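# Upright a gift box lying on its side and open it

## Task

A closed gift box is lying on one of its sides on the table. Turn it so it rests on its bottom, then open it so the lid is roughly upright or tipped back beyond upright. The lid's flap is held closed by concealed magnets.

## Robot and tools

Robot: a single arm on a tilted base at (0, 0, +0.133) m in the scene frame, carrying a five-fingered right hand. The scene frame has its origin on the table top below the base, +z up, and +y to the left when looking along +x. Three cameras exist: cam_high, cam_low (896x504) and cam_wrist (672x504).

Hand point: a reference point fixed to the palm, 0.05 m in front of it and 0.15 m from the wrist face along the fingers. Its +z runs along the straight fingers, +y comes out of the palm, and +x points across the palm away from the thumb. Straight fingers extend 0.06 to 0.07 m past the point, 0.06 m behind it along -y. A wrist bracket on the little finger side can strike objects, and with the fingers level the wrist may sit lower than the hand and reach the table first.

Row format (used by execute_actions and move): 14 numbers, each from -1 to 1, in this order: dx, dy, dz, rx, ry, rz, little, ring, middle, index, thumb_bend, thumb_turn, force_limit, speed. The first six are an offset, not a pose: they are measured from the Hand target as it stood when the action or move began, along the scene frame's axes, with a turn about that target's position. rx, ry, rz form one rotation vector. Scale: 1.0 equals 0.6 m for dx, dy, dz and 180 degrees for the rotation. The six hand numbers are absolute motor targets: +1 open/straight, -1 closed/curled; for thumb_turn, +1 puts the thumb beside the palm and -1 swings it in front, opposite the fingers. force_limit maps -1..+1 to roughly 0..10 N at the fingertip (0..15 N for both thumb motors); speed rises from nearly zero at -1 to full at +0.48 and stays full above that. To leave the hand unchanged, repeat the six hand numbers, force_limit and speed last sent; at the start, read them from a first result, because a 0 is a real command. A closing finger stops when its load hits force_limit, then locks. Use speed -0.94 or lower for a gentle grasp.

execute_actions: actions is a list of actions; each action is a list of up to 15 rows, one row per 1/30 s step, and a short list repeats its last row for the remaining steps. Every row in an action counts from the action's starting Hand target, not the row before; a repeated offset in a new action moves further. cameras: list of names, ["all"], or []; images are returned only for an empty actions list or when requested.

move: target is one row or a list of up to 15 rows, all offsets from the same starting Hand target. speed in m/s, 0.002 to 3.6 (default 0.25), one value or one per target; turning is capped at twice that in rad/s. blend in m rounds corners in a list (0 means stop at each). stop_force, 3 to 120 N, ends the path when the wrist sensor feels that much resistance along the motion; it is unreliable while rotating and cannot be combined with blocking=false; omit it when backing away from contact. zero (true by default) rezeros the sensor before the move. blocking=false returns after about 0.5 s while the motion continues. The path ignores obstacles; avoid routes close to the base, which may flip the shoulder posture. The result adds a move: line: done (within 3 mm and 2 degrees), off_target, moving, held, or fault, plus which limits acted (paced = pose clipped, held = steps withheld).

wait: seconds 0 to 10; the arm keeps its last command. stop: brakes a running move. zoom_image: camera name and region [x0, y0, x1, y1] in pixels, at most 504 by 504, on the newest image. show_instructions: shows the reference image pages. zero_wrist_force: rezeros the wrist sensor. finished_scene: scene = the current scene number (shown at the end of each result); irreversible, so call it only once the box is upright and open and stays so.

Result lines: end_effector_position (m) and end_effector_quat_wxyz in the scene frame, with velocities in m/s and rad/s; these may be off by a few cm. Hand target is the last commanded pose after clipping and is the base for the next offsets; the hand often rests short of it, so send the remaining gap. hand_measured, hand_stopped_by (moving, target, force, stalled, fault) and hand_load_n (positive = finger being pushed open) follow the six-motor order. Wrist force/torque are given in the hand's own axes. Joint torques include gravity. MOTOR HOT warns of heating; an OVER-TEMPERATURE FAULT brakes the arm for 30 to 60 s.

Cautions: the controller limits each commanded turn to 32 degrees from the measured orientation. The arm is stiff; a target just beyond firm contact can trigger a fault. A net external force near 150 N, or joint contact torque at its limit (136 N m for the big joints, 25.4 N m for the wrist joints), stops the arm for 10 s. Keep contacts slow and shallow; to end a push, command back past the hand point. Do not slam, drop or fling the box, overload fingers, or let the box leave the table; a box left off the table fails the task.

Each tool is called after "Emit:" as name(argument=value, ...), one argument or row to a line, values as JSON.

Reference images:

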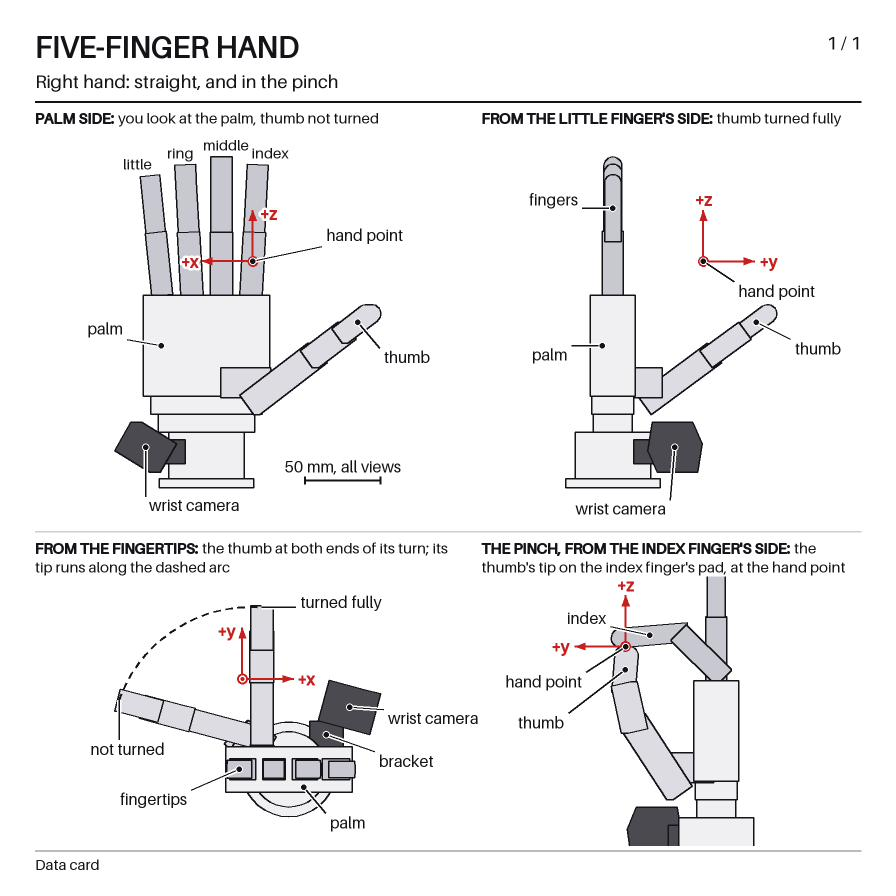

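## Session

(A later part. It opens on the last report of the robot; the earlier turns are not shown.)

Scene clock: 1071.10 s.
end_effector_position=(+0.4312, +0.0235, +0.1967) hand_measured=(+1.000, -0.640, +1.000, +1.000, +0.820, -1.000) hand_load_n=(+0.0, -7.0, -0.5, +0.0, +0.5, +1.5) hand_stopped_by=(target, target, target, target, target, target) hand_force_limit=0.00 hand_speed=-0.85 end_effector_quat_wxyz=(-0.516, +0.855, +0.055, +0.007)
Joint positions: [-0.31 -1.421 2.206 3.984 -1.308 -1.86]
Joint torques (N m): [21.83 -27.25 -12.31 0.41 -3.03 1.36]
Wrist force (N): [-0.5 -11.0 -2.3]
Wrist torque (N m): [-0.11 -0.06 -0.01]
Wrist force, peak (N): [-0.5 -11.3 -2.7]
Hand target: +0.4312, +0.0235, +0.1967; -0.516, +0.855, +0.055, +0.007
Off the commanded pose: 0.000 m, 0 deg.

Emit:
execute_actions(
  actions=[
    [[0,0,0,0,0,0,1,-0.64,1,1,0.76,-1,0.2,-0.85]],
    [[0,0,0,0,0,0,1,-0.64,1,1,0.76,-1,0.2,-0.85]],
  ],
)

Emit:
execute_actions(
  actions=[
    [[0,0,0,0,0,0,1,-0.64,1,1,0.70,-1,0.2,-0.85]],
    [[0,0,0,0,0,0,1,-0.64,1,1,0.70,-1,0.2,-0.85]],
  ],
  cameras=["cam_wrist","cam_low"],
)

Scene clock: 1075.73 s.
end_effector_position=(+0.4312, +0.0235, +0.1967) hand_measured=(+1.000, -0.640, +1.000, +1.000, +0.762, -1.000) hand_load_n=(+0.0, -6.0, +0.0, +0.0, +3.0, +1.0) hand_stopped_by=(target, target, target, target, target, target) hand_force_limit=0.20 hand_speed=-0.85 end_effector_quat_wxyz=(-0.516, +0.855, +0.055, +0.007)
Joint positions: [-0.31 -1.421 2.206 3.984 -1.308 -1.86]
Joint torques (N m): [18.69 -24.02 -11.44 -0.2 -2.39 0.94]
Wrist force (N): [-0.4 -10.5 -2.5]
Wrist torque (N m): [-0.11 -0.04 -0.05]
Wrist force, peak (N): [-0.5 -11.7 -2.3]
Hand target: +0.4312, +0.0235, +0.1967; -0.516, +0.855, +0.055, +0.007
Off the commanded pose: 0.000 m, 0 deg.

Scene clock: 1076.93 s.
end_effector_position=(+0.4312, +0.0235, +0.1967) hand_measured=(+1.000, -0.640, +1.000, +1.000, +0.700, -1.000) hand_load_n=(+0.0, -7.0, +0.0, +0.0, +1.0, +1.0) hand_stopped_by=(target, target, target, target, target, target) hand_force_limit=0.20 hand_speed=-0.85 end_effector_quat_wxyz=(-0.516, +0.855, +0.055, +0.007)
Joint positions: [-0.31 -1.421 2.206 3.984 -1.308 -1.86]
Joint torques (N m): [18.5 -23.75 -10.39 -0.49 -1.18 0.96]
Wrist force (N): [-0.2 -11.0 -2.4]
Wrist torque (N m): [-0.11 -0.08 -0.04]
Wrist force, peak (N): [-0.3 -11.3 -2.4]
Hand target: +0.4312, +0.0235, +0.1967; -0.516, +0.855, +0.055, +0.007
Off the commanded pose: 0.000 m, 0 deg.
Images, in order (width x height): cam_low 896x504, cam_wrist 672x504.

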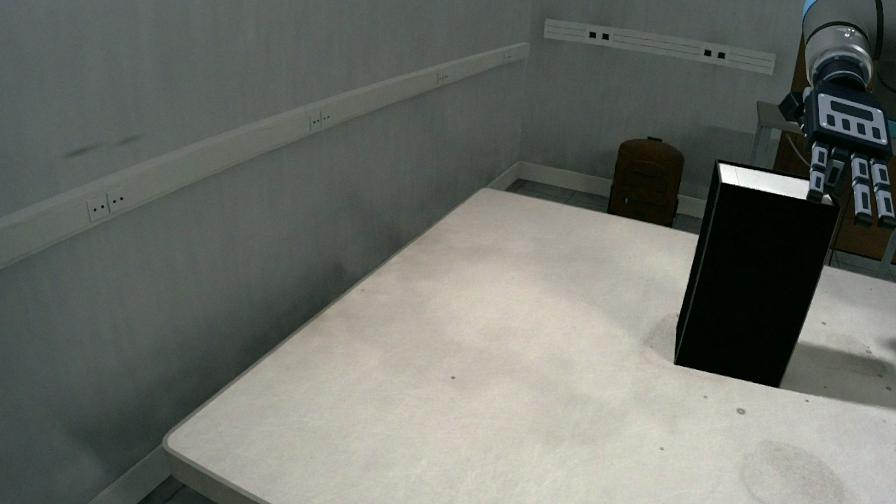

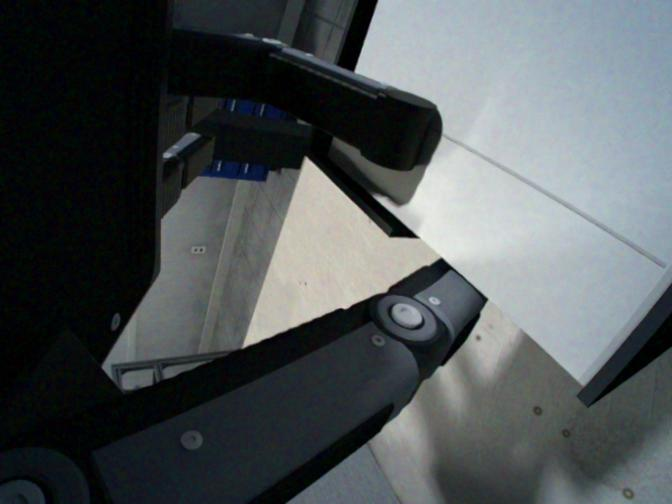

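Emit:
execute_actions(
  actions=[
    [[0,0,0,0,0,0,1,-0.64,1,1,0.62,-1,0.2,-0.85]],
    [[0,0,0,0,0,0,1,-0.64,1,1,0.54,-1,0.2,-0.85]],
    [[0,0,0,0,0,0,1,-0.64,1,1,0.54,-1,0.2,-0.85]],
  ],
  cameras=["cam_wrist"],
)

Emit:
execute_actions(
  actions=[
    [[0,0,0,0,0,0,1,-0.64,1,1,0.46,-1,0.2,-0.85]],
    [[0,0,0,0,0,0,1,-0.64,1,1,0.38,-1,0.2,-0.85]],
    [[0,0,0,0,0,0,1,-0.64,1,1,0.38,-1,0.2,-0.85]],
  ],
  cameras=["cam_wrist","cam_low"],
)

Scene clock: 1086.50 s.
end_effector_position=(+0.4312, +0.0235, +0.1967) hand_measured=(+1.000, -0.640, +1.000, +1.000, +0.540, -1.000) hand_load_n=(+0.0, -7.5, +0.0, +0.0, +0.5, +0.0) hand_stopped_by=(target, target, target, target, target, target) hand_force_limit=0.20 hand_speed=-0.85 end_effector_quat_wxyz=(-0.516, +0.855, +0.055, +0.007)
Joint positions: [-0.31 -1.421 2.206 3.984 -1.308 -1.86]
Joint torques (N m): [15.24 -21.16 -9.73 -1.29 0.33 0.29]
Wrist force (N): [0.0 -11.0 -2.3]
Wrist torque (N m): [-0.11 -0.08 -0.04]
Wrist force, peak (N): [-0.3 -11.4 -2.5]
Hand target: +0.4312, +0.0235, +0.1967; -0.516, +0.855, +0.055, +0.007
Off the commanded pose: 0.000 m, 0 deg.
Images, in order (width x height): cam_wrist 672x504.

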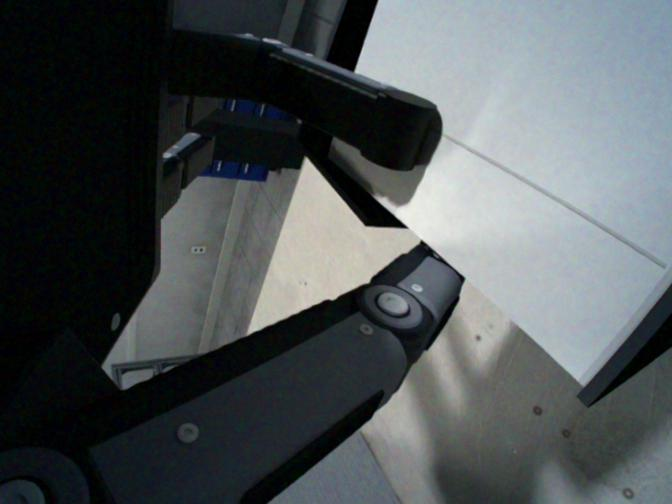

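Scene clock: 1088.20 s.
end_effector_position=(+0.4312, +0.0235, +0.1967) hand_measured=(+1.000, -0.640, +1.000, +1.000, +0.380, -1.000) hand_load_n=(+0.0, -7.0, +0.0, +0.0, +0.0, +0.0) hand_stopped_by=(target, target, target, target, target, target) hand_force_limit=0.20 hand_speed=-0.85 end_effector_quat_wxyz=(-0.516, +0.855, +0.055, +0.007)
Joint positions: [-0.31 -1.421 2.206 3.984 -1.308 -1.86]
Joint torques (N m): [12.82 -20.22 -8.75 -1.71 0.29 0.17]
Wrist force (N): [0.0 -11.1 -1.8]
Wrist torque (N m): [-0.15 -0.08 -0.05]
Wrist force, peak (N): [0.2 -11.4 -2.6]
Hand target: +0.4312, +0.0235, +0.1967; -0.516, +0.855, +0.055, +0.007
Off the commanded pose: 0.000 m, 0 deg.
Images, in order (width x height): cam_low 896x504, cam_wrist 672x504.

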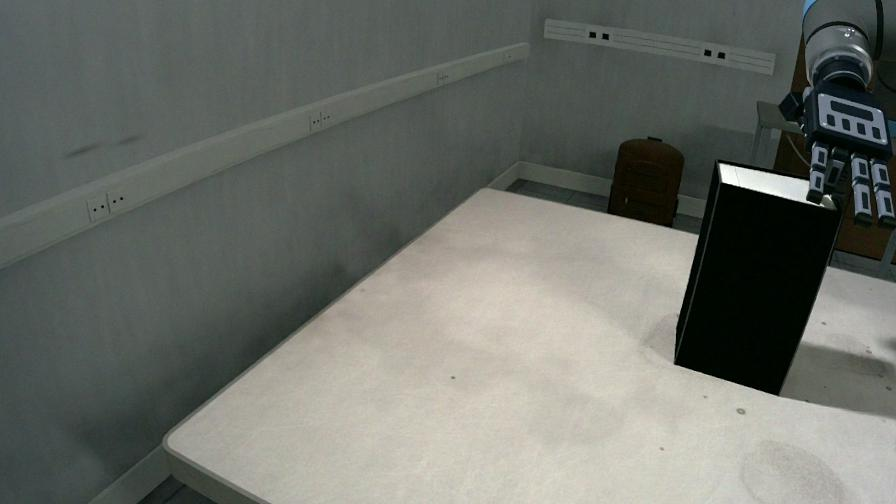

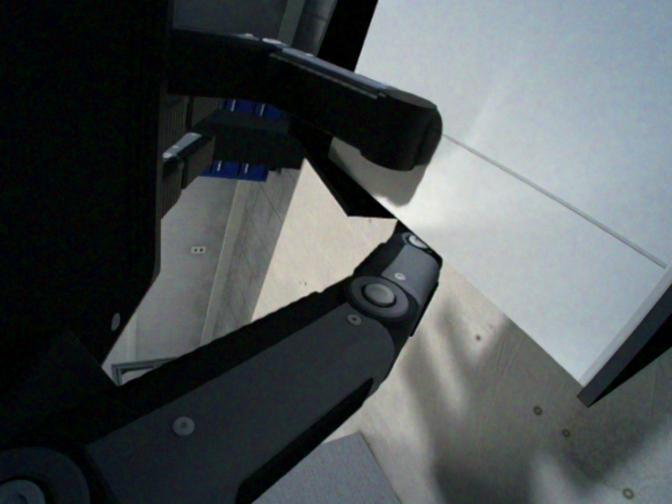

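Emit:
execute_actions(
  actions=[
    [[0,0,0,0,0,0,1,-0.64,1,1,0.3,-1,0.2,-0.85]],
    [[0,0,0,0,0,0,1,-0.64,1,1,0.22,-1,0.2,-0.85]],
    [[0,0,0,0,0,0,1,-0.64,1,1,0.22,-1,0.2,-0.85]],
  ],
  cameras=["cam_wrist","cam_low","cam_high"],
)

Scene clock: 1094.70 s.
end_effector_position=(+0.4312, +0.0235, +0.1967) hand_measured=(+1.000, -0.640, +1.000, +1.000, +0.220, -1.000) hand_load_n=(+0.0, -7.0, +0.0, +0.0, +0.0, +0.0) hand_stopped_by=(target, target, target, target, target, target) hand_force_limit=0.20 hand_speed=-0.85 end_effector_quat_wxyz=(-0.516, +0.855, +0.055, +0.007)
Joint positions: [-0.31 -1.421 2.206 3.984 -1.308 -1.86]
Joint torques (N m): [11.4 -17.25 -7.34 -2.39 -0.11 -0.22]
Wrist force (N): [0.0 -10.9 -2.3]
Wrist torque (N m): [-0.09 -0.07 -0.04]
Wrist force, peak (N): [0.3 -11.4 -2.5]
Hand target: +0.4312, +0.0235, +0.1967; -0.516, +0.855, +0.055, +0.007
Off the commanded pose: 0.000 m, 0 deg.

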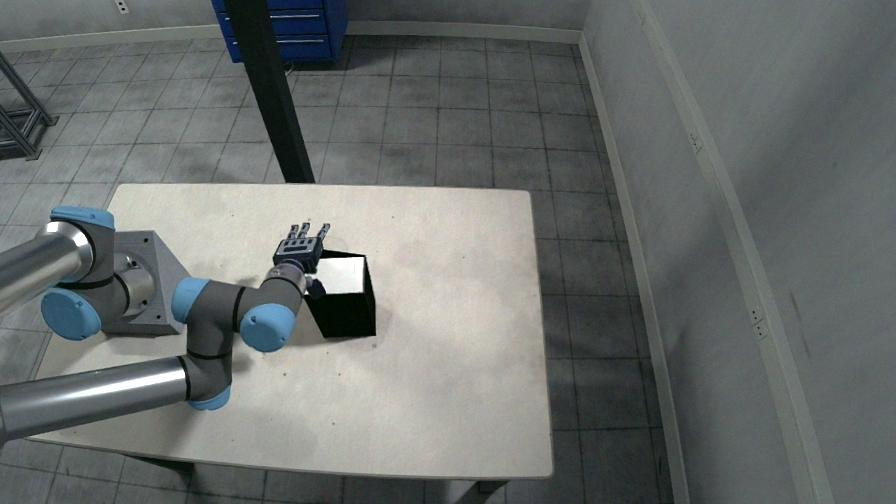

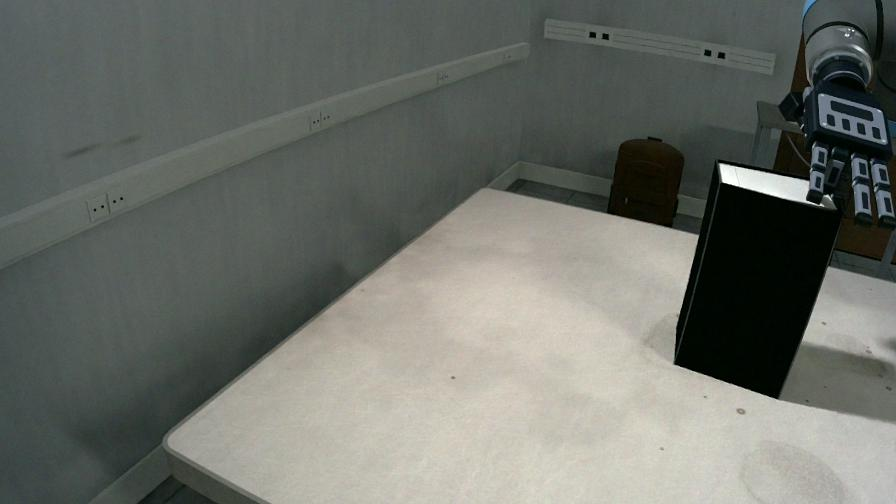

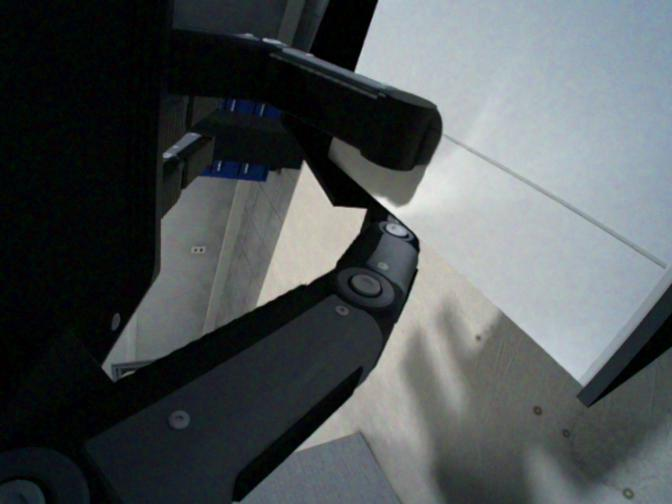

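Emit:
execute_actions(
  actions=[
    [[0,0,0,0,0,0,1,-0.64,1,1,0.14,-1,0.2,-0.85]],
    [[0,0,0,0,0,0,1,-0.64,1,1,0.08,-1,0.2,-0.85]],
    [[0,0,0,0,0,0,1,-0.64,1,1,0.08,-1,0.2,-0.85]],
  ],
  cameras=["cam_wrist"],
)

Scene clock: 1099.70 s.
end_effector_position=(+0.4312, +0.0235, +0.1967) hand_measured=(+1.000, -0.640, +1.000, +1.000, +0.080, -1.000) hand_load_n=(+0.0, -7.0, +0.0, -0.5, +0.0, +0.0) hand_stopped_by=(target, target, target, target, target, target) hand_force_limit=0.20 hand_speed=-0.85 end_effector_quat_wxyz=(-0.516, +0.855, +0.055, +0.007)
Joint positions: [-0.31 -1.421 2.206 3.984 -1.308 -1.86]
Joint torques (N m): [12.03 -15.02 -5.17 -3 -0.55 -0.2]
Wrist force (N): [0.1 -11.3 -2.5]
Wrist torque (N m): [-0.13 -0.08 -0.05]
Wrist force, peak (N): [0.0 -11.3 -2.5]
Hand target: +0.4312, +0.0235, +0.1967; -0.516, +0.855, +0.055, +0.007
Off the commanded pose: 0.000 m, 0 deg.
Images, in order (width x height): cam_wrist 672x504.

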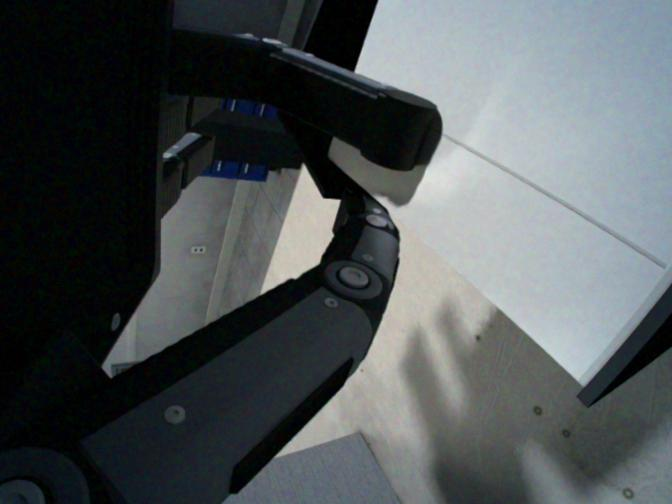

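Emit:
execute_actions(
  actions=[
    [[0,0,0,0,0,0,1,-0.64,1,1,0.95,-1,0.2,-0.3]],
    [[0,0,0,0,0,0,1,-0.64,1,1,0.95,-1,0.2,-0.3]],
  ],
  cameras=["cam_wrist"],
)

Emit:
move(
  target=[
    [0,0,0.03,0,0,0,1,-0.64,1,1,1,-1,0.2,-0.3],
    [0,0,0.17,0,0,0,1,-0.64,1,1,1,-1,0.2,-0.3],
    [0.07,0.03,0.18,0.008,0.009,-0.25,1,-0.64,1,1,1,-1,0.2,-0.3],
    [0.14,0.06,0.17,0.016,0.018,-0.499,1,-0.64,1,1,1,-1,0.2,-0.3],
  ],
  speed=[0.05,0.2,0.4,0.4],
  blend=[0.002,0.02,0.02,0],
  cameras=["cam_low","cam_high","cam_wrist"],
)

Scene clock: 1129.57 s.
end_effector_position=(+0.4312, +0.0235, +0.1967) hand_measured=(+1.000, -0.640, +1.000, +1.000, +0.950, -1.000) hand_load_n=(+0.0, -7.5, +0.0, +0.0, -0.5, +2.0) hand_stopped_by=(target, target, target, target, target, target) hand_force_limit=0.20 hand_speed=-0.30 end_effector_quat_wxyz=(-0.516, +0.855, +0.055, +0.007)
Joint positions: [-0.31 -1.421 2.206 3.984 -1.308 -1.86]
Joint torques (N m): [11.83 -13.31 -3.68 -3.05 -0.99 -0.13]
Wrist force (N): [-1.0 -10.9 -2.1]
Wrist torque (N m): [-0.08 0.01 0.00]
Wrist force, peak (N): [0.0 -11.5 -2.5]
Hand target: +0.4312, +0.0235, +0.1967; -0.516, +0.855, +0.055, +0.007
Off the commanded pose: 0.000 m, 0 deg.
Images, in order (width x height): cam_wrist 672x504.

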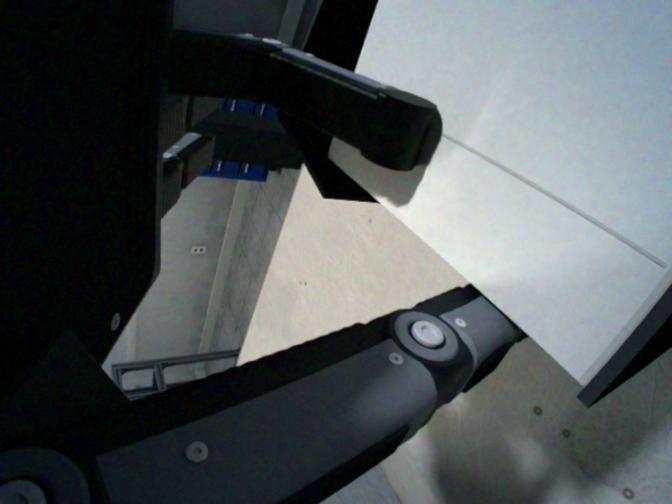

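Scene clock: 1132.87 s.
end_effector_position=(+0.5152, +0.0595, +0.2987) hand_measured=(+1.000, -0.640, +1.000, +1.000, +1.000, -1.000) hand_load_n=(+0.0, +0.0, +0.0, +0.0, +0.0, +0.0) hand_stopped_by=(target, target, target, target, target, target) hand_force_limit=0.20 hand_speed=-0.30 end_effector_quat_wxyz=(-0.380, +0.632, -0.578, +0.349)
Joint positions: [0.197 -0.997 2.281 2.291 -2.172 -0.631]
Joint torques (N m): [20.39 -11.58 -9.11 -1.87 -1.09 0.65]
Wrist force (N): [0.0 0.5 0.1]
Wrist torque (N m): [0.08 -0.16 0.39]
Wrist force, peak (N): [-0.6 -11.0 -2.6]
Hand target: +0.5152, +0.0595, +0.2987; -0.380, +0.632, -0.578, +0.349
Off the commanded pose: 0.000 m, 0 deg.
move: done

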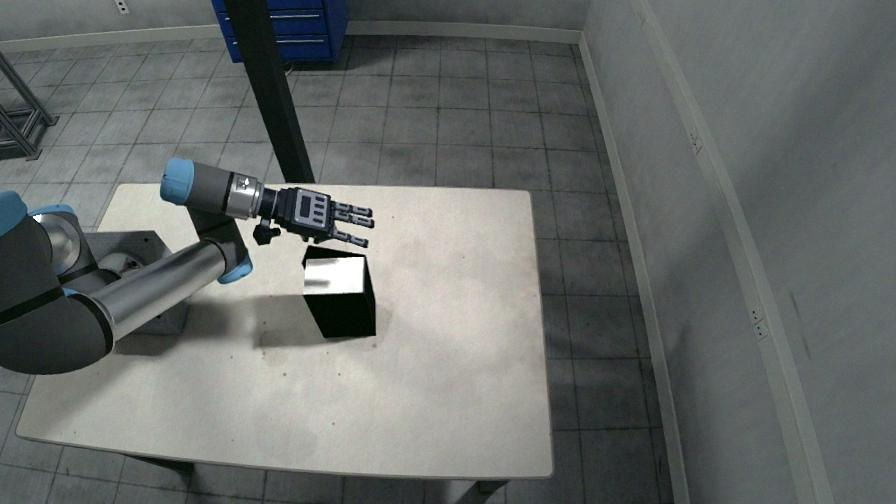

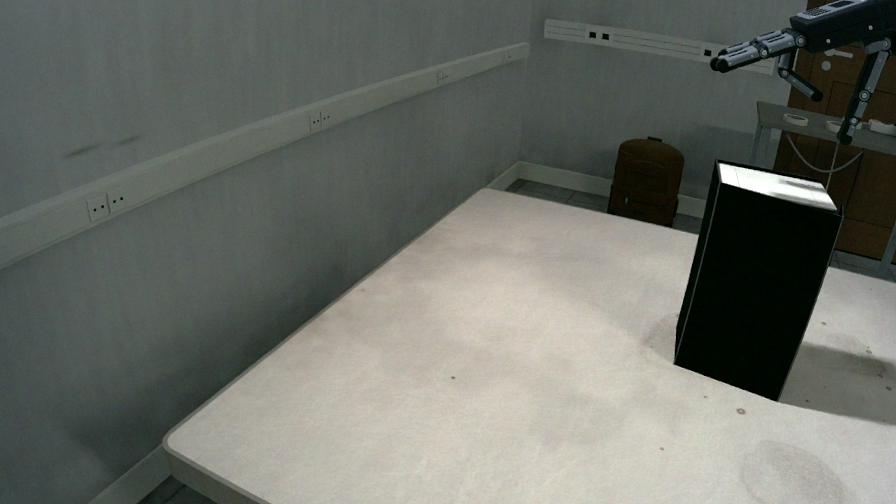

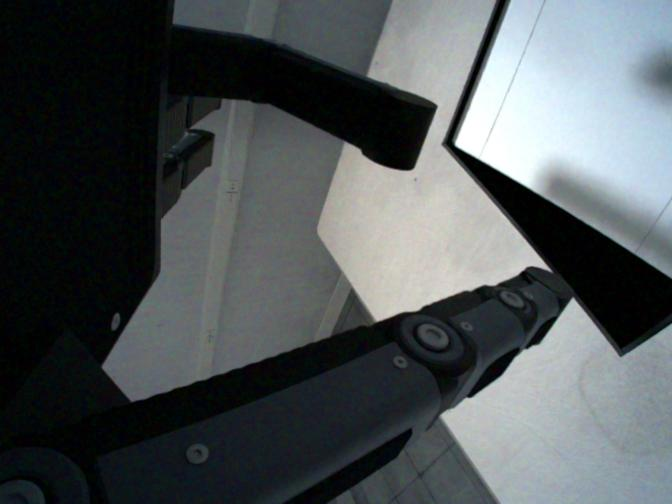

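Emit:
zoom_image(
  camera="cam_high",
  region=[290, 235, 390, 340],
)

Scaled by 4.800 from the camera's 896x504 image, which has a finer 1280x720 frame.

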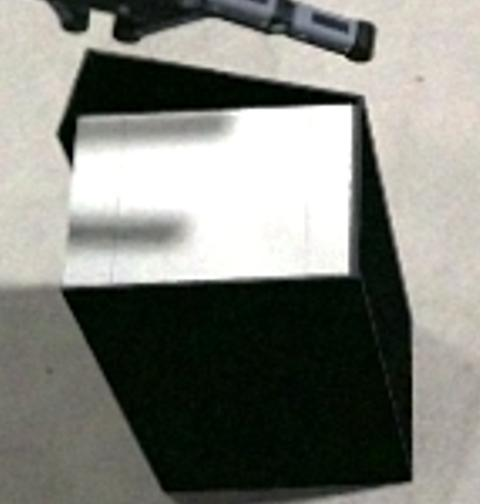

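Emit:
move(
  target=[0.0015,0.004,-0.09,0,0,0,1,-0.64,1,1,1,-1,0.2,-0.3],
  speed=0.08,
  stop_force=4,
  cameras=["cam_wrist","cam_high","cam_low"],
)

Scene clock: 1154.60 s.
end_effector_position=(+0.5161, +0.0619, +0.2447) hand_measured=(+1.000, -0.640, +1.000, +1.000, +1.000, -1.000) hand_load_n=(+0.0, +0.0, +0.0, +0.0, +0.0, +0.0) hand_stopped_by=(target, target, target, target, target, target) hand_force_limit=0.20 hand_speed=-0.30 end_effector_quat_wxyz=(-0.380, +0.632, -0.578, +0.349)
Joint positions: [0.098 -0.887 2.321 2.117 -2.083 -0.678]
Joint torques (N m): [26.44 -26.01 -9.92 -2.4 -0.24 1.63]
Wrist force (N): [0.1 0.4 0.4]
Wrist torque (N m): [0.04 -0.19 0.37]
Wrist force, peak (N): [-0.1 1.1 0.8]
Hand target: +0.5161, +0.0619, +0.2447; -0.380, +0.632, -0.578, +0.349
Off the commanded pose: 0.000 m, 0 deg.
move: done

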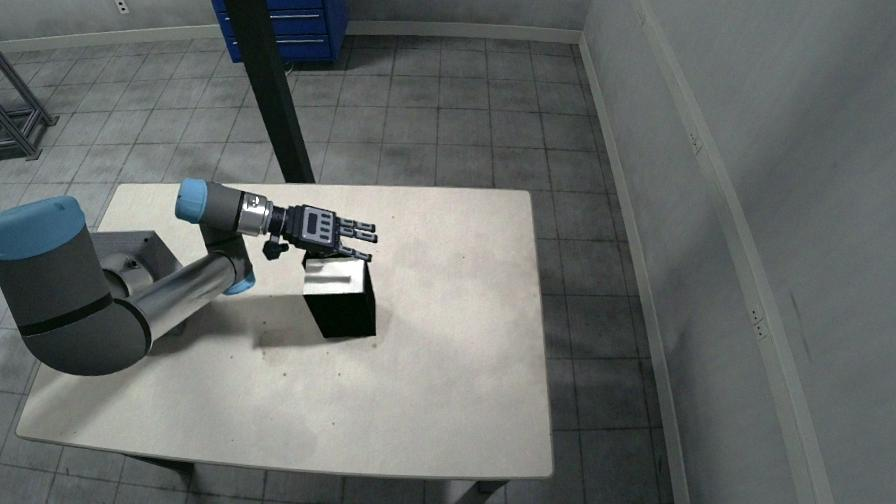

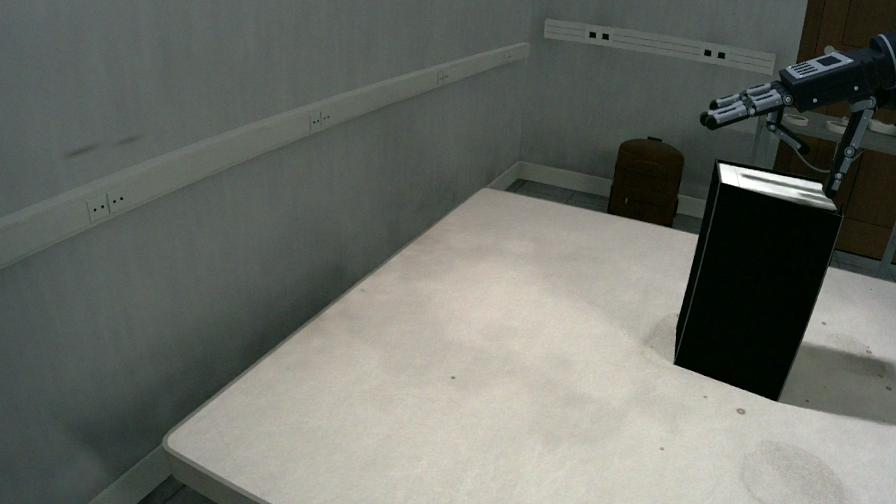

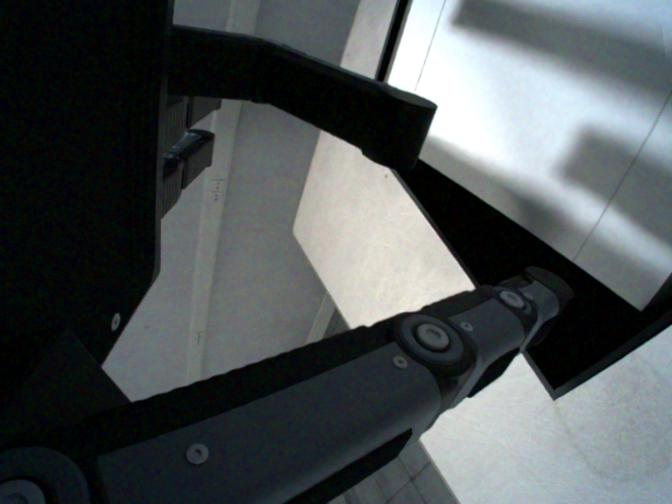

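Emit:
move(
  target=[
    [0,0.0065,-0.01,0,0,0,1,-0.64,1,1,1,-1,0.2,-0.3],
    [0,0.0065,-0.065,0,0,0,1,-0.64,1,1,1,-1,0.2,-0.3],
  ],
  speed=[0.05,0.025],
  blend=[0.002,0],
  stop_force=3,
  cameras=["cam_wrist","cam_low"],
)

Scene clock: 1168.03 s.
end_effector_position=(+0.5161, +0.0658, +0.2057) hand_measured=(+1.000, -0.640, +1.000, +1.000, +1.000, -1.000) hand_load_n=(+0.0, +0.0, +0.0, +0.0, +0.0, +0.0) hand_stopped_by=(target, target, target, target, target, target) hand_force_limit=0.20 hand_speed=-0.30 end_effector_quat_wxyz=(-0.380, +0.632, -0.578, +0.349)
Joint positions: [0.027 -0.793 2.334 1.994 -2.017 -0.71]
Joint torques (N m): [32.2 -30.97 -8.42 1.02 -1.15 1.2]
Wrist force (N): [0.0 0.5 0.6]
Wrist torque (N m): [0.05 -0.19 0.38]
Wrist force, peak (N): [-0.1 0.8 0.8]
Hand target: +0.5161, +0.0658, +0.2057; -0.380, +0.632, -0.578, +0.349
Off the commanded pose: 0.000 m, 0 deg.
move: done
Images, in order (width x height): cam_low 896x504, cam_wrist 672x504.

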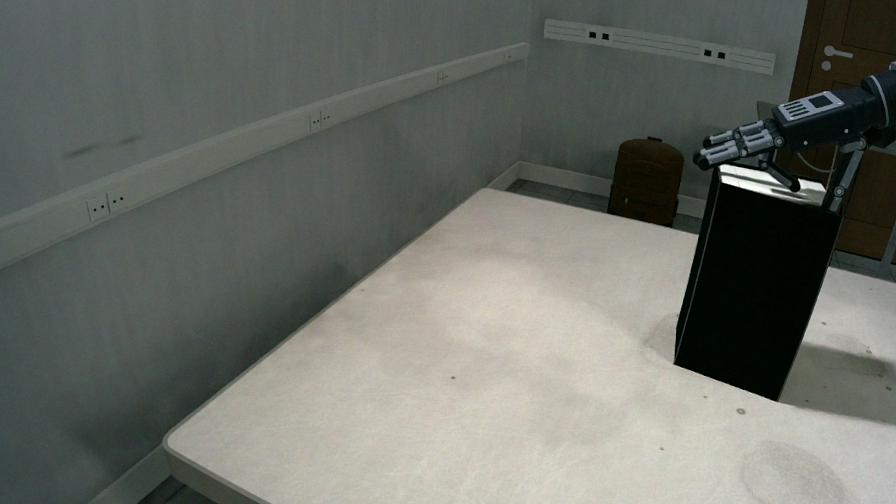

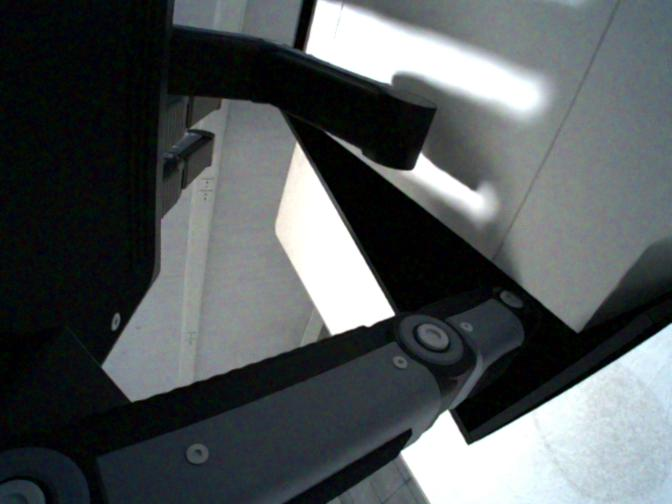

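Emit:
move(
  target=[0,0,-0.05,0,0,0,1,-0.64,1,1,1,-1,0.2,-0.3],
  speed=0.01,
  stop_force=10,
)

Emit:
execute_actions(
  actions=[
    [[0,0,0,0,0,0,1,-0.64,1,1,1,-0.8,0,-0.75]],
    [[0,0,0,0,0,0,1,-0.64,1,1,1,-0.62,0,-0.75]],
    [[0,0,0,0,0,0,1,-0.64,1,1,1,-0.62,0,-0.75]],
  ],
  cameras=["cam_wrist","cam_low"],
)

Scene clock: 1174.70 s.
end_effector_position=(+0.5161, +0.0658, +0.1995) hand_measured=(+1.000, -0.640, +1.000, +1.000, +1.000, -1.000) hand_load_n=(+0.0, -7.0, +0.0, +0.0, +0.0, +0.0) hand_stopped_by=(target, target, target, target, target, target) hand_force_limit=0.20 hand_speed=-0.30 end_effector_quat_wxyz=(-0.380, +0.632, -0.578, +0.349)
Joint positions: [0.014 -0.779 2.336 1.976 -2.005 -0.715]
Joint torques (N m): [28.08 -28.72 -4.55 1.97 -2.73 1.47]
Wrist force (N): [-1.5 -8.9 -2.4]
Wrist torque (N m): [-0.10 -0.04 0.04]
Wrist force, peak (N): [-2.1 -12.5 -3.8]
Hand target: +0.5161, +0.0658, +0.1995; -0.380, +0.632, -0.578, +0.349 (not the last commanded pose)
Off the commanded pose: 0.024 m, 0 deg.
move: contact

Scene clock: 1176.40 s.
end_effector_position=(+0.5161, +0.0658, +0.1995) hand_measured=(+1.000, -0.640, +1.000, +1.000, +1.000, -0.620) hand_load_n=(-0.5, -9.0, +0.0, +0.0, -0.5, -2.5) hand_stopped_by=(target, target, target, target, target, target) hand_force_limit=0.00 hand_speed=-0.75 end_effector_quat_wxyz=(-0.380, +0.632, -0.578, +0.349)
Joint positions: [0.014 -0.779 2.336 1.976 -2.005 -0.715]
Joint torques (N m): [27.82 -25.32 -5.31 1.8 2 1.35]
Wrist force (N): [2.0 -5.3 -4.6]
Wrist torque (N m): [0.01 -0.02 0.07]
Wrist force, peak (N): [-1.2 -9.1 -2.5]
Hand target: +0.5161, +0.0658, +0.1995; -0.380, +0.632, -0.578, +0.349
Off the commanded pose: 0.000 m, 0 deg.
Images, in order (width x height): cam_low 896x504, cam_wrist 672x504.

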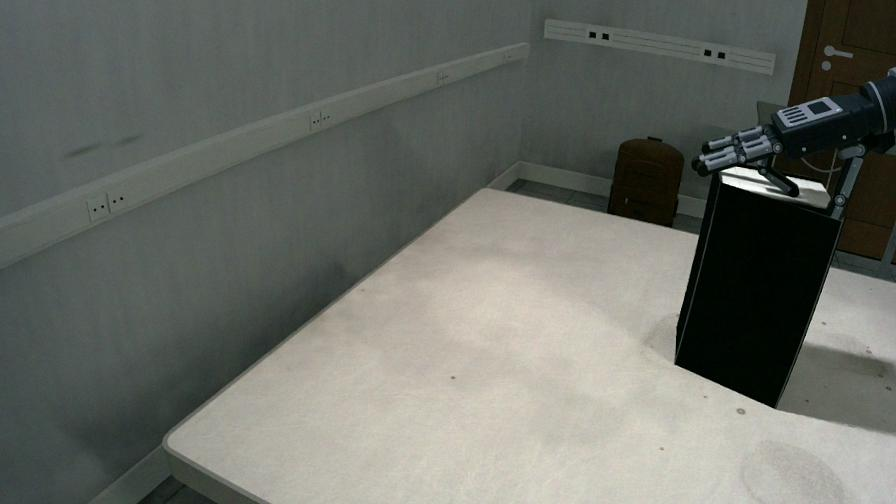

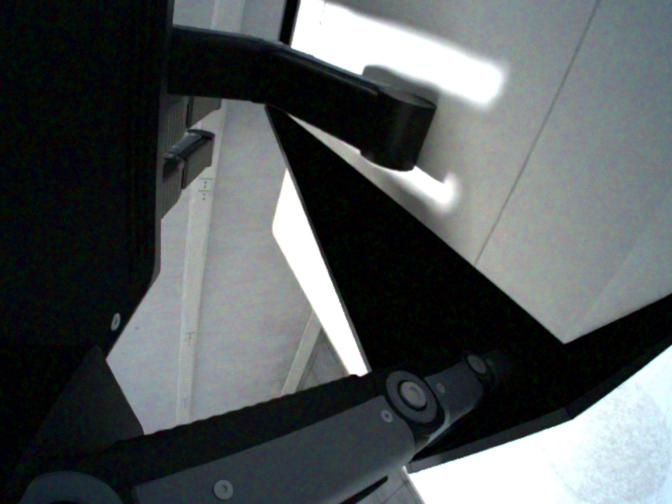

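Emit:
execute_actions(
  actions=[
    [[0,0,0,0,0,0,1,-0.64,1,1,1,-0.45,0,-0.75]],
    [[0,0,0,0,0,0,1,-0.64,1,1,1,-0.28,0,-0.75]],
    [[0,0,0,0,0,0,1,-0.64,1,1,1,-0.1,0,-0.75]],
    [[0,0,0,0,0,0,1,-0.64,1,1,1,-0.1,0,-0.75]],
  ],
  cameras=["cam_wrist","cam_low"],
)

Scene clock: 1182.53 s.
end_effector_position=(+0.5161, +0.0658, +0.1995) hand_measured=(+1.000, -0.640, +1.000, +1.000, +1.000, -0.100) hand_load_n=(+0.0, -9.0, -0.5, +0.0, -2.5, -3.0) hand_stopped_by=(target, target, target, target, target, target) hand_force_limit=0.00 hand_speed=-0.75 end_effector_quat_wxyz=(-0.380, +0.632, -0.578, +0.349)
Joint positions: [0.014 -0.779 2.336 1.976 -2.005 -0.715]
Joint torques (N m): [26 -14.4 -4.68 0.95 -0.57 1.15]
Wrist force (N): [1.5 -3.8 -3.1]
Wrist torque (N m): [0.07 0.06 0.11]
Wrist force, peak (N): [2.2 -5.9 -4.8]
Hand target: +0.5161, +0.0658, +0.1995; -0.380, +0.632, -0.578, +0.349
Off the commanded pose: 0.000 m, 0 deg.
Images, in order (width x height): cam_low 896x504, cam_wrist 672x504.

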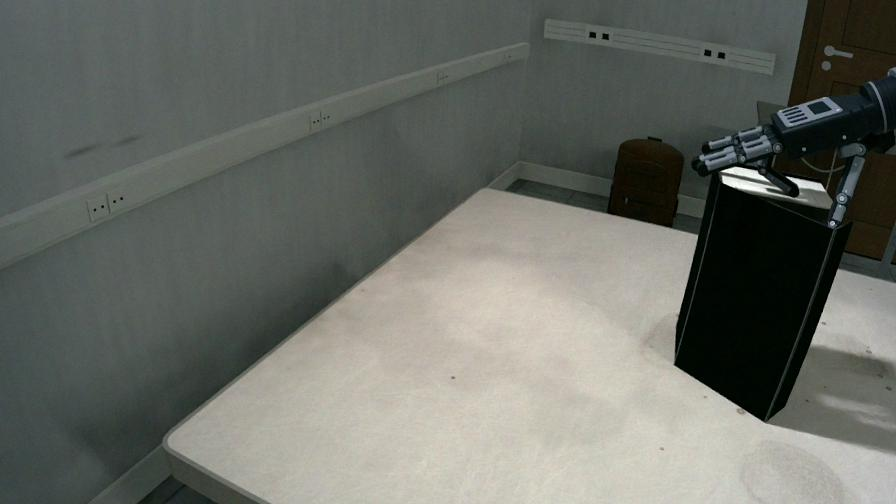

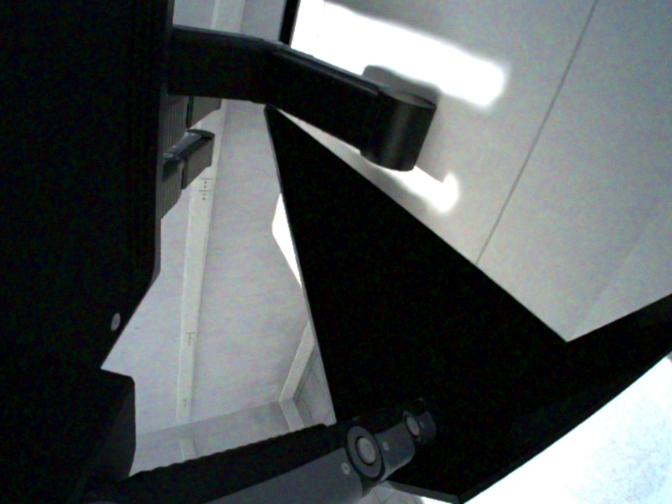

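Working well. Continue sweeping.

Emit:
execute_actions(
  actions=[
    [[0,0,0,0,0,0,1,-0.64,1,1,1,0.08,0,-0.75]],
    [[0,0,0,0,0,0,1,-0.64,1,1,1,0.25,0,-0.75]],
    [[0,0,0,0,0,0,1,-0.64,1,1,1,0.42,0,-0.75]],
    [[0,0,0,0,0,0,1,-0.64,1,1,1,0.55,0,-0.75]],
    [[0,0,0,0,0,0,1,-0.64,1,1,1,0.55,0,-0.75]],
  ],
  cameras=["cam_wrist","cam_low","cam_high"],
)

Scene clock: 1188.67 s.
end_effector_position=(+0.5161, +0.0658, +0.1995) hand_measured=(+1.000, -0.640, +1.000, +1.000, +1.000, +0.550) hand_load_n=(+0.0, -9.0, +0.0, +0.0, -2.5, -2.5) hand_stopped_by=(target, target, target, target, target, target) hand_force_limit=0.00 hand_speed=-0.75 end_effector_quat_wxyz=(-0.380, +0.632, -0.578, +0.349)
Joint positions: [0.014 -0.779 2.336 1.976 -2.005 -0.715]
Joint torques (N m): [24.04 -13.99 -3.35 0.04 -0.9 0.73]
Wrist force (N): [1.4 -3.9 -3.6]
Wrist torque (N m): [0.02 0.07 0.16]
Wrist force, peak (N): [1.6 -4.4 -4.0]
Hand target: +0.5161, +0.0658, +0.1995; -0.380, +0.632, -0.578, +0.349
Off the commanded pose: 0.000 m, 0 deg.

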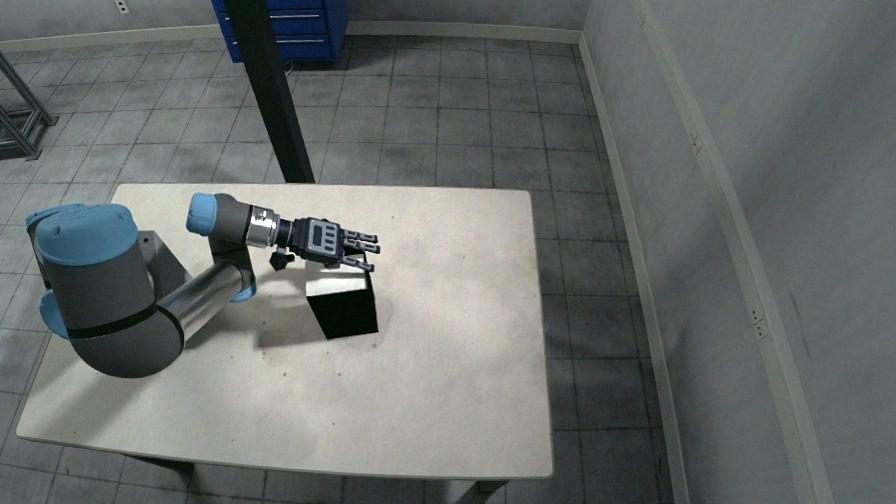

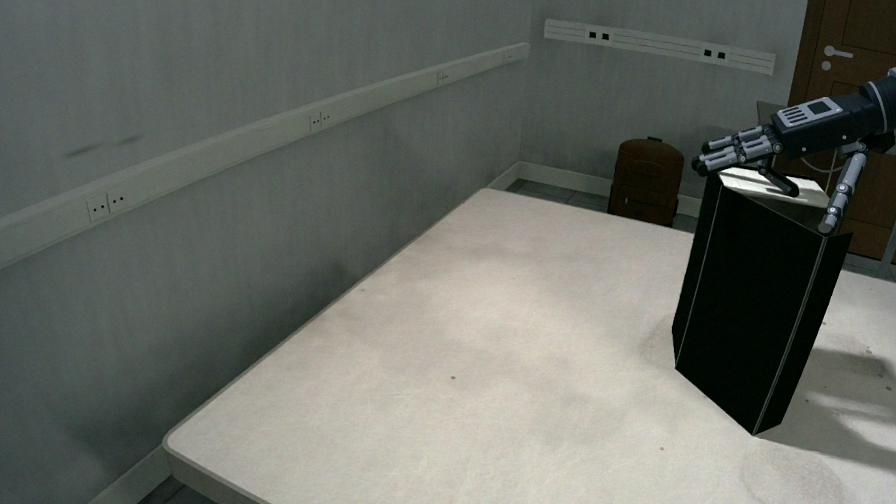

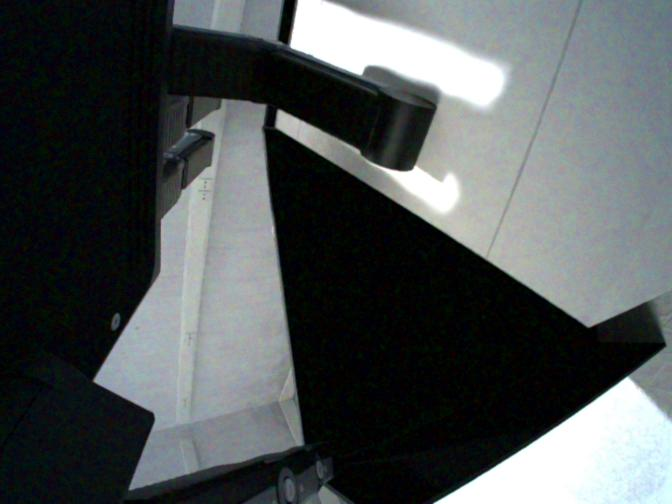

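Emit:
execute_actions(
  actions=[
    [[0,0,0,0,0,0,1,-0.64,1,1,1,-0.97,0,-0.3]],
    [[0,0,0,0,0,0,1,-0.64,1,1,1,-0.97,0,-0.3]],
    [[0,0,0,0,0,0,1,-0.64,1,1,1,-0.97,0,-0.3]],
  ],
)

Emit:
move(
  target=[
    [0,0,0.03,0,0,0,1,-0.64,1,1,1,-0.97,0,-0.3],
    [0,0.0,0.12,0,0,0,1,-0.64,1,1,1,-0.97,0,-0.3],
    [-0.01,0.05,0.13,0,0,-0.16,1,-0.64,1,1,1,-0.97,0,-0.3],
  ],
  speed=[0.05,0.15,0.3],
  blend=[0.002,0.01,0],
  cameras=["cam_low","cam_high","cam_wrist"],
)

Scene clock: 1196.73 s.
end_effector_position=(+0.5161, +0.0658, +0.1995) hand_measured=(+1.000, -0.640, +1.000, +1.000, +1.000, -0.970) hand_load_n=(+0.0, -9.0, +0.0, +0.0, +0.0, +0.0) hand_stopped_by=(target, target, target, target, target, target) hand_force_limit=0.00 hand_speed=-0.30 end_effector_quat_wxyz=(-0.380, +0.632, -0.578, +0.349)
Joint positions: [0.014 -0.779 2.336 1.976 -2.005 -0.715]
Joint torques (N m): [22.08 -13.92 -2.18 -0.68 0.2 0.54]
Wrist force (N): [0.0 -4.8 -5.3]
Wrist torque (N m): [-0.01 0.04 0.16]
Wrist force, peak (N): [0.4 -6.1 -4.4]
Hand target: +0.5161, +0.0658, +0.1995; -0.380, +0.632, -0.578, +0.349
Off the commanded pose: 0.000 m, 0 deg.

Scene clock: 1198.43 s.
end_effector_position=(+0.5118, +0.0845, +0.2749) hand_measured=(+1.000, -0.640, +1.000, +1.000, +1.000, -0.970) hand_load_n=(+0.0, +0.0, +0.0, -0.5, +0.0, +0.0) hand_stopped_by=(target, target, target, target, target, target) hand_force_limit=0.00 hand_speed=-0.30 end_effector_quat_wxyz=(+0.324, -0.537, +0.668, -0.401)
Joint positions: [0.297 -0.733 2.138 1.995 -2.487 -0.582]
Joint torques (N m): [16.61 -32.46 0.01 1.9 -1.15 0.98]
Wrist force (N): [0.1 0.4 0.4]
Wrist torque (N m): [0.05 -0.20 0.29]
Wrist force, peak (N): [0.0 -5.0 -5.1]
Hand target: +0.5117, +0.0844, +0.2749; +0.324, -0.537, +0.668, -0.401 (not the last commanded pose)
Off the commanded pose: 0.012 m, 11 deg.
move: held (a check stopped the path); path passed 2 of 3 targets; limits=held
pose unreachable: on one or more control steps of this call, first in action 0 (counted from 0), an arm could not follow its commanded pose, so it was not sent that pose on those steps. It may still have moved: this result reports where it is.
cause: moving toward the commanded pose would bring two parts of the arm too close to each other (joints 4 (wrist 1) to 6 (wrist 3) lie between them).

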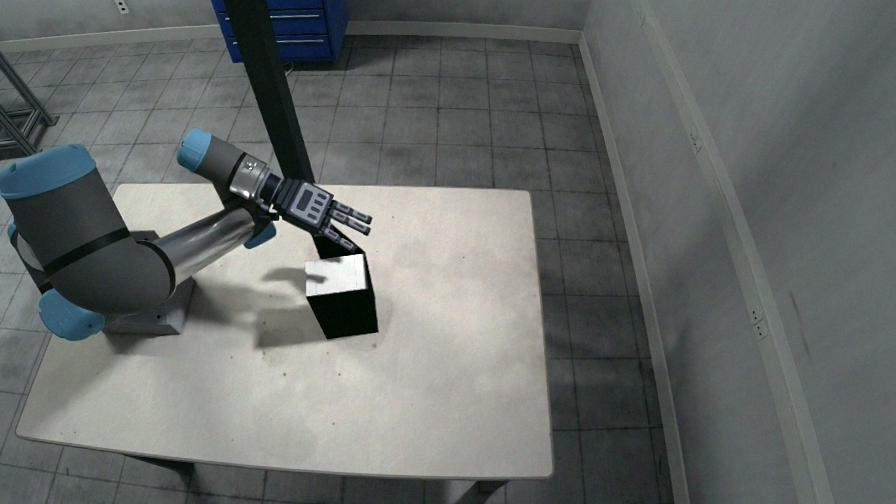

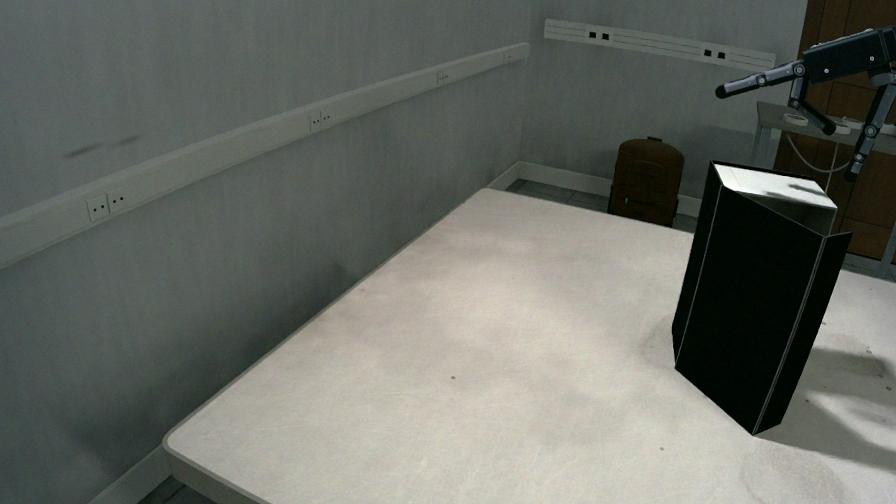

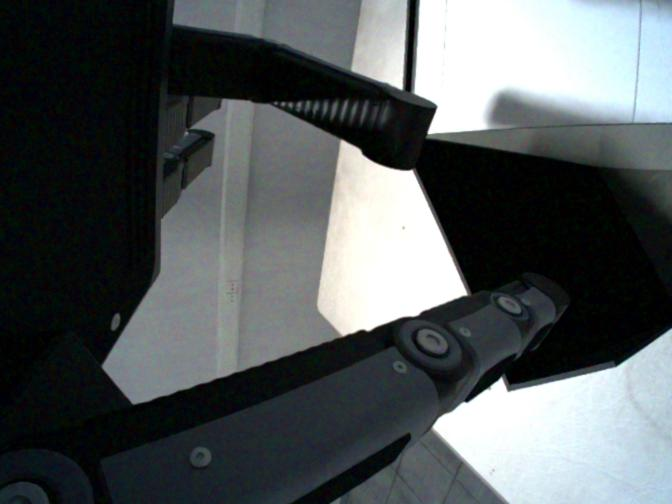

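Emit:
zoom_image(
  camera="cam_high",
  region=[295, 225, 395, 345],
)

Scaled by 4.200 from the camera's 896x504 image, which has a finer 1280x720 frame.

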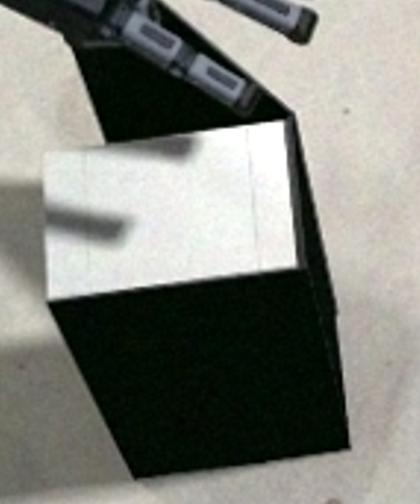

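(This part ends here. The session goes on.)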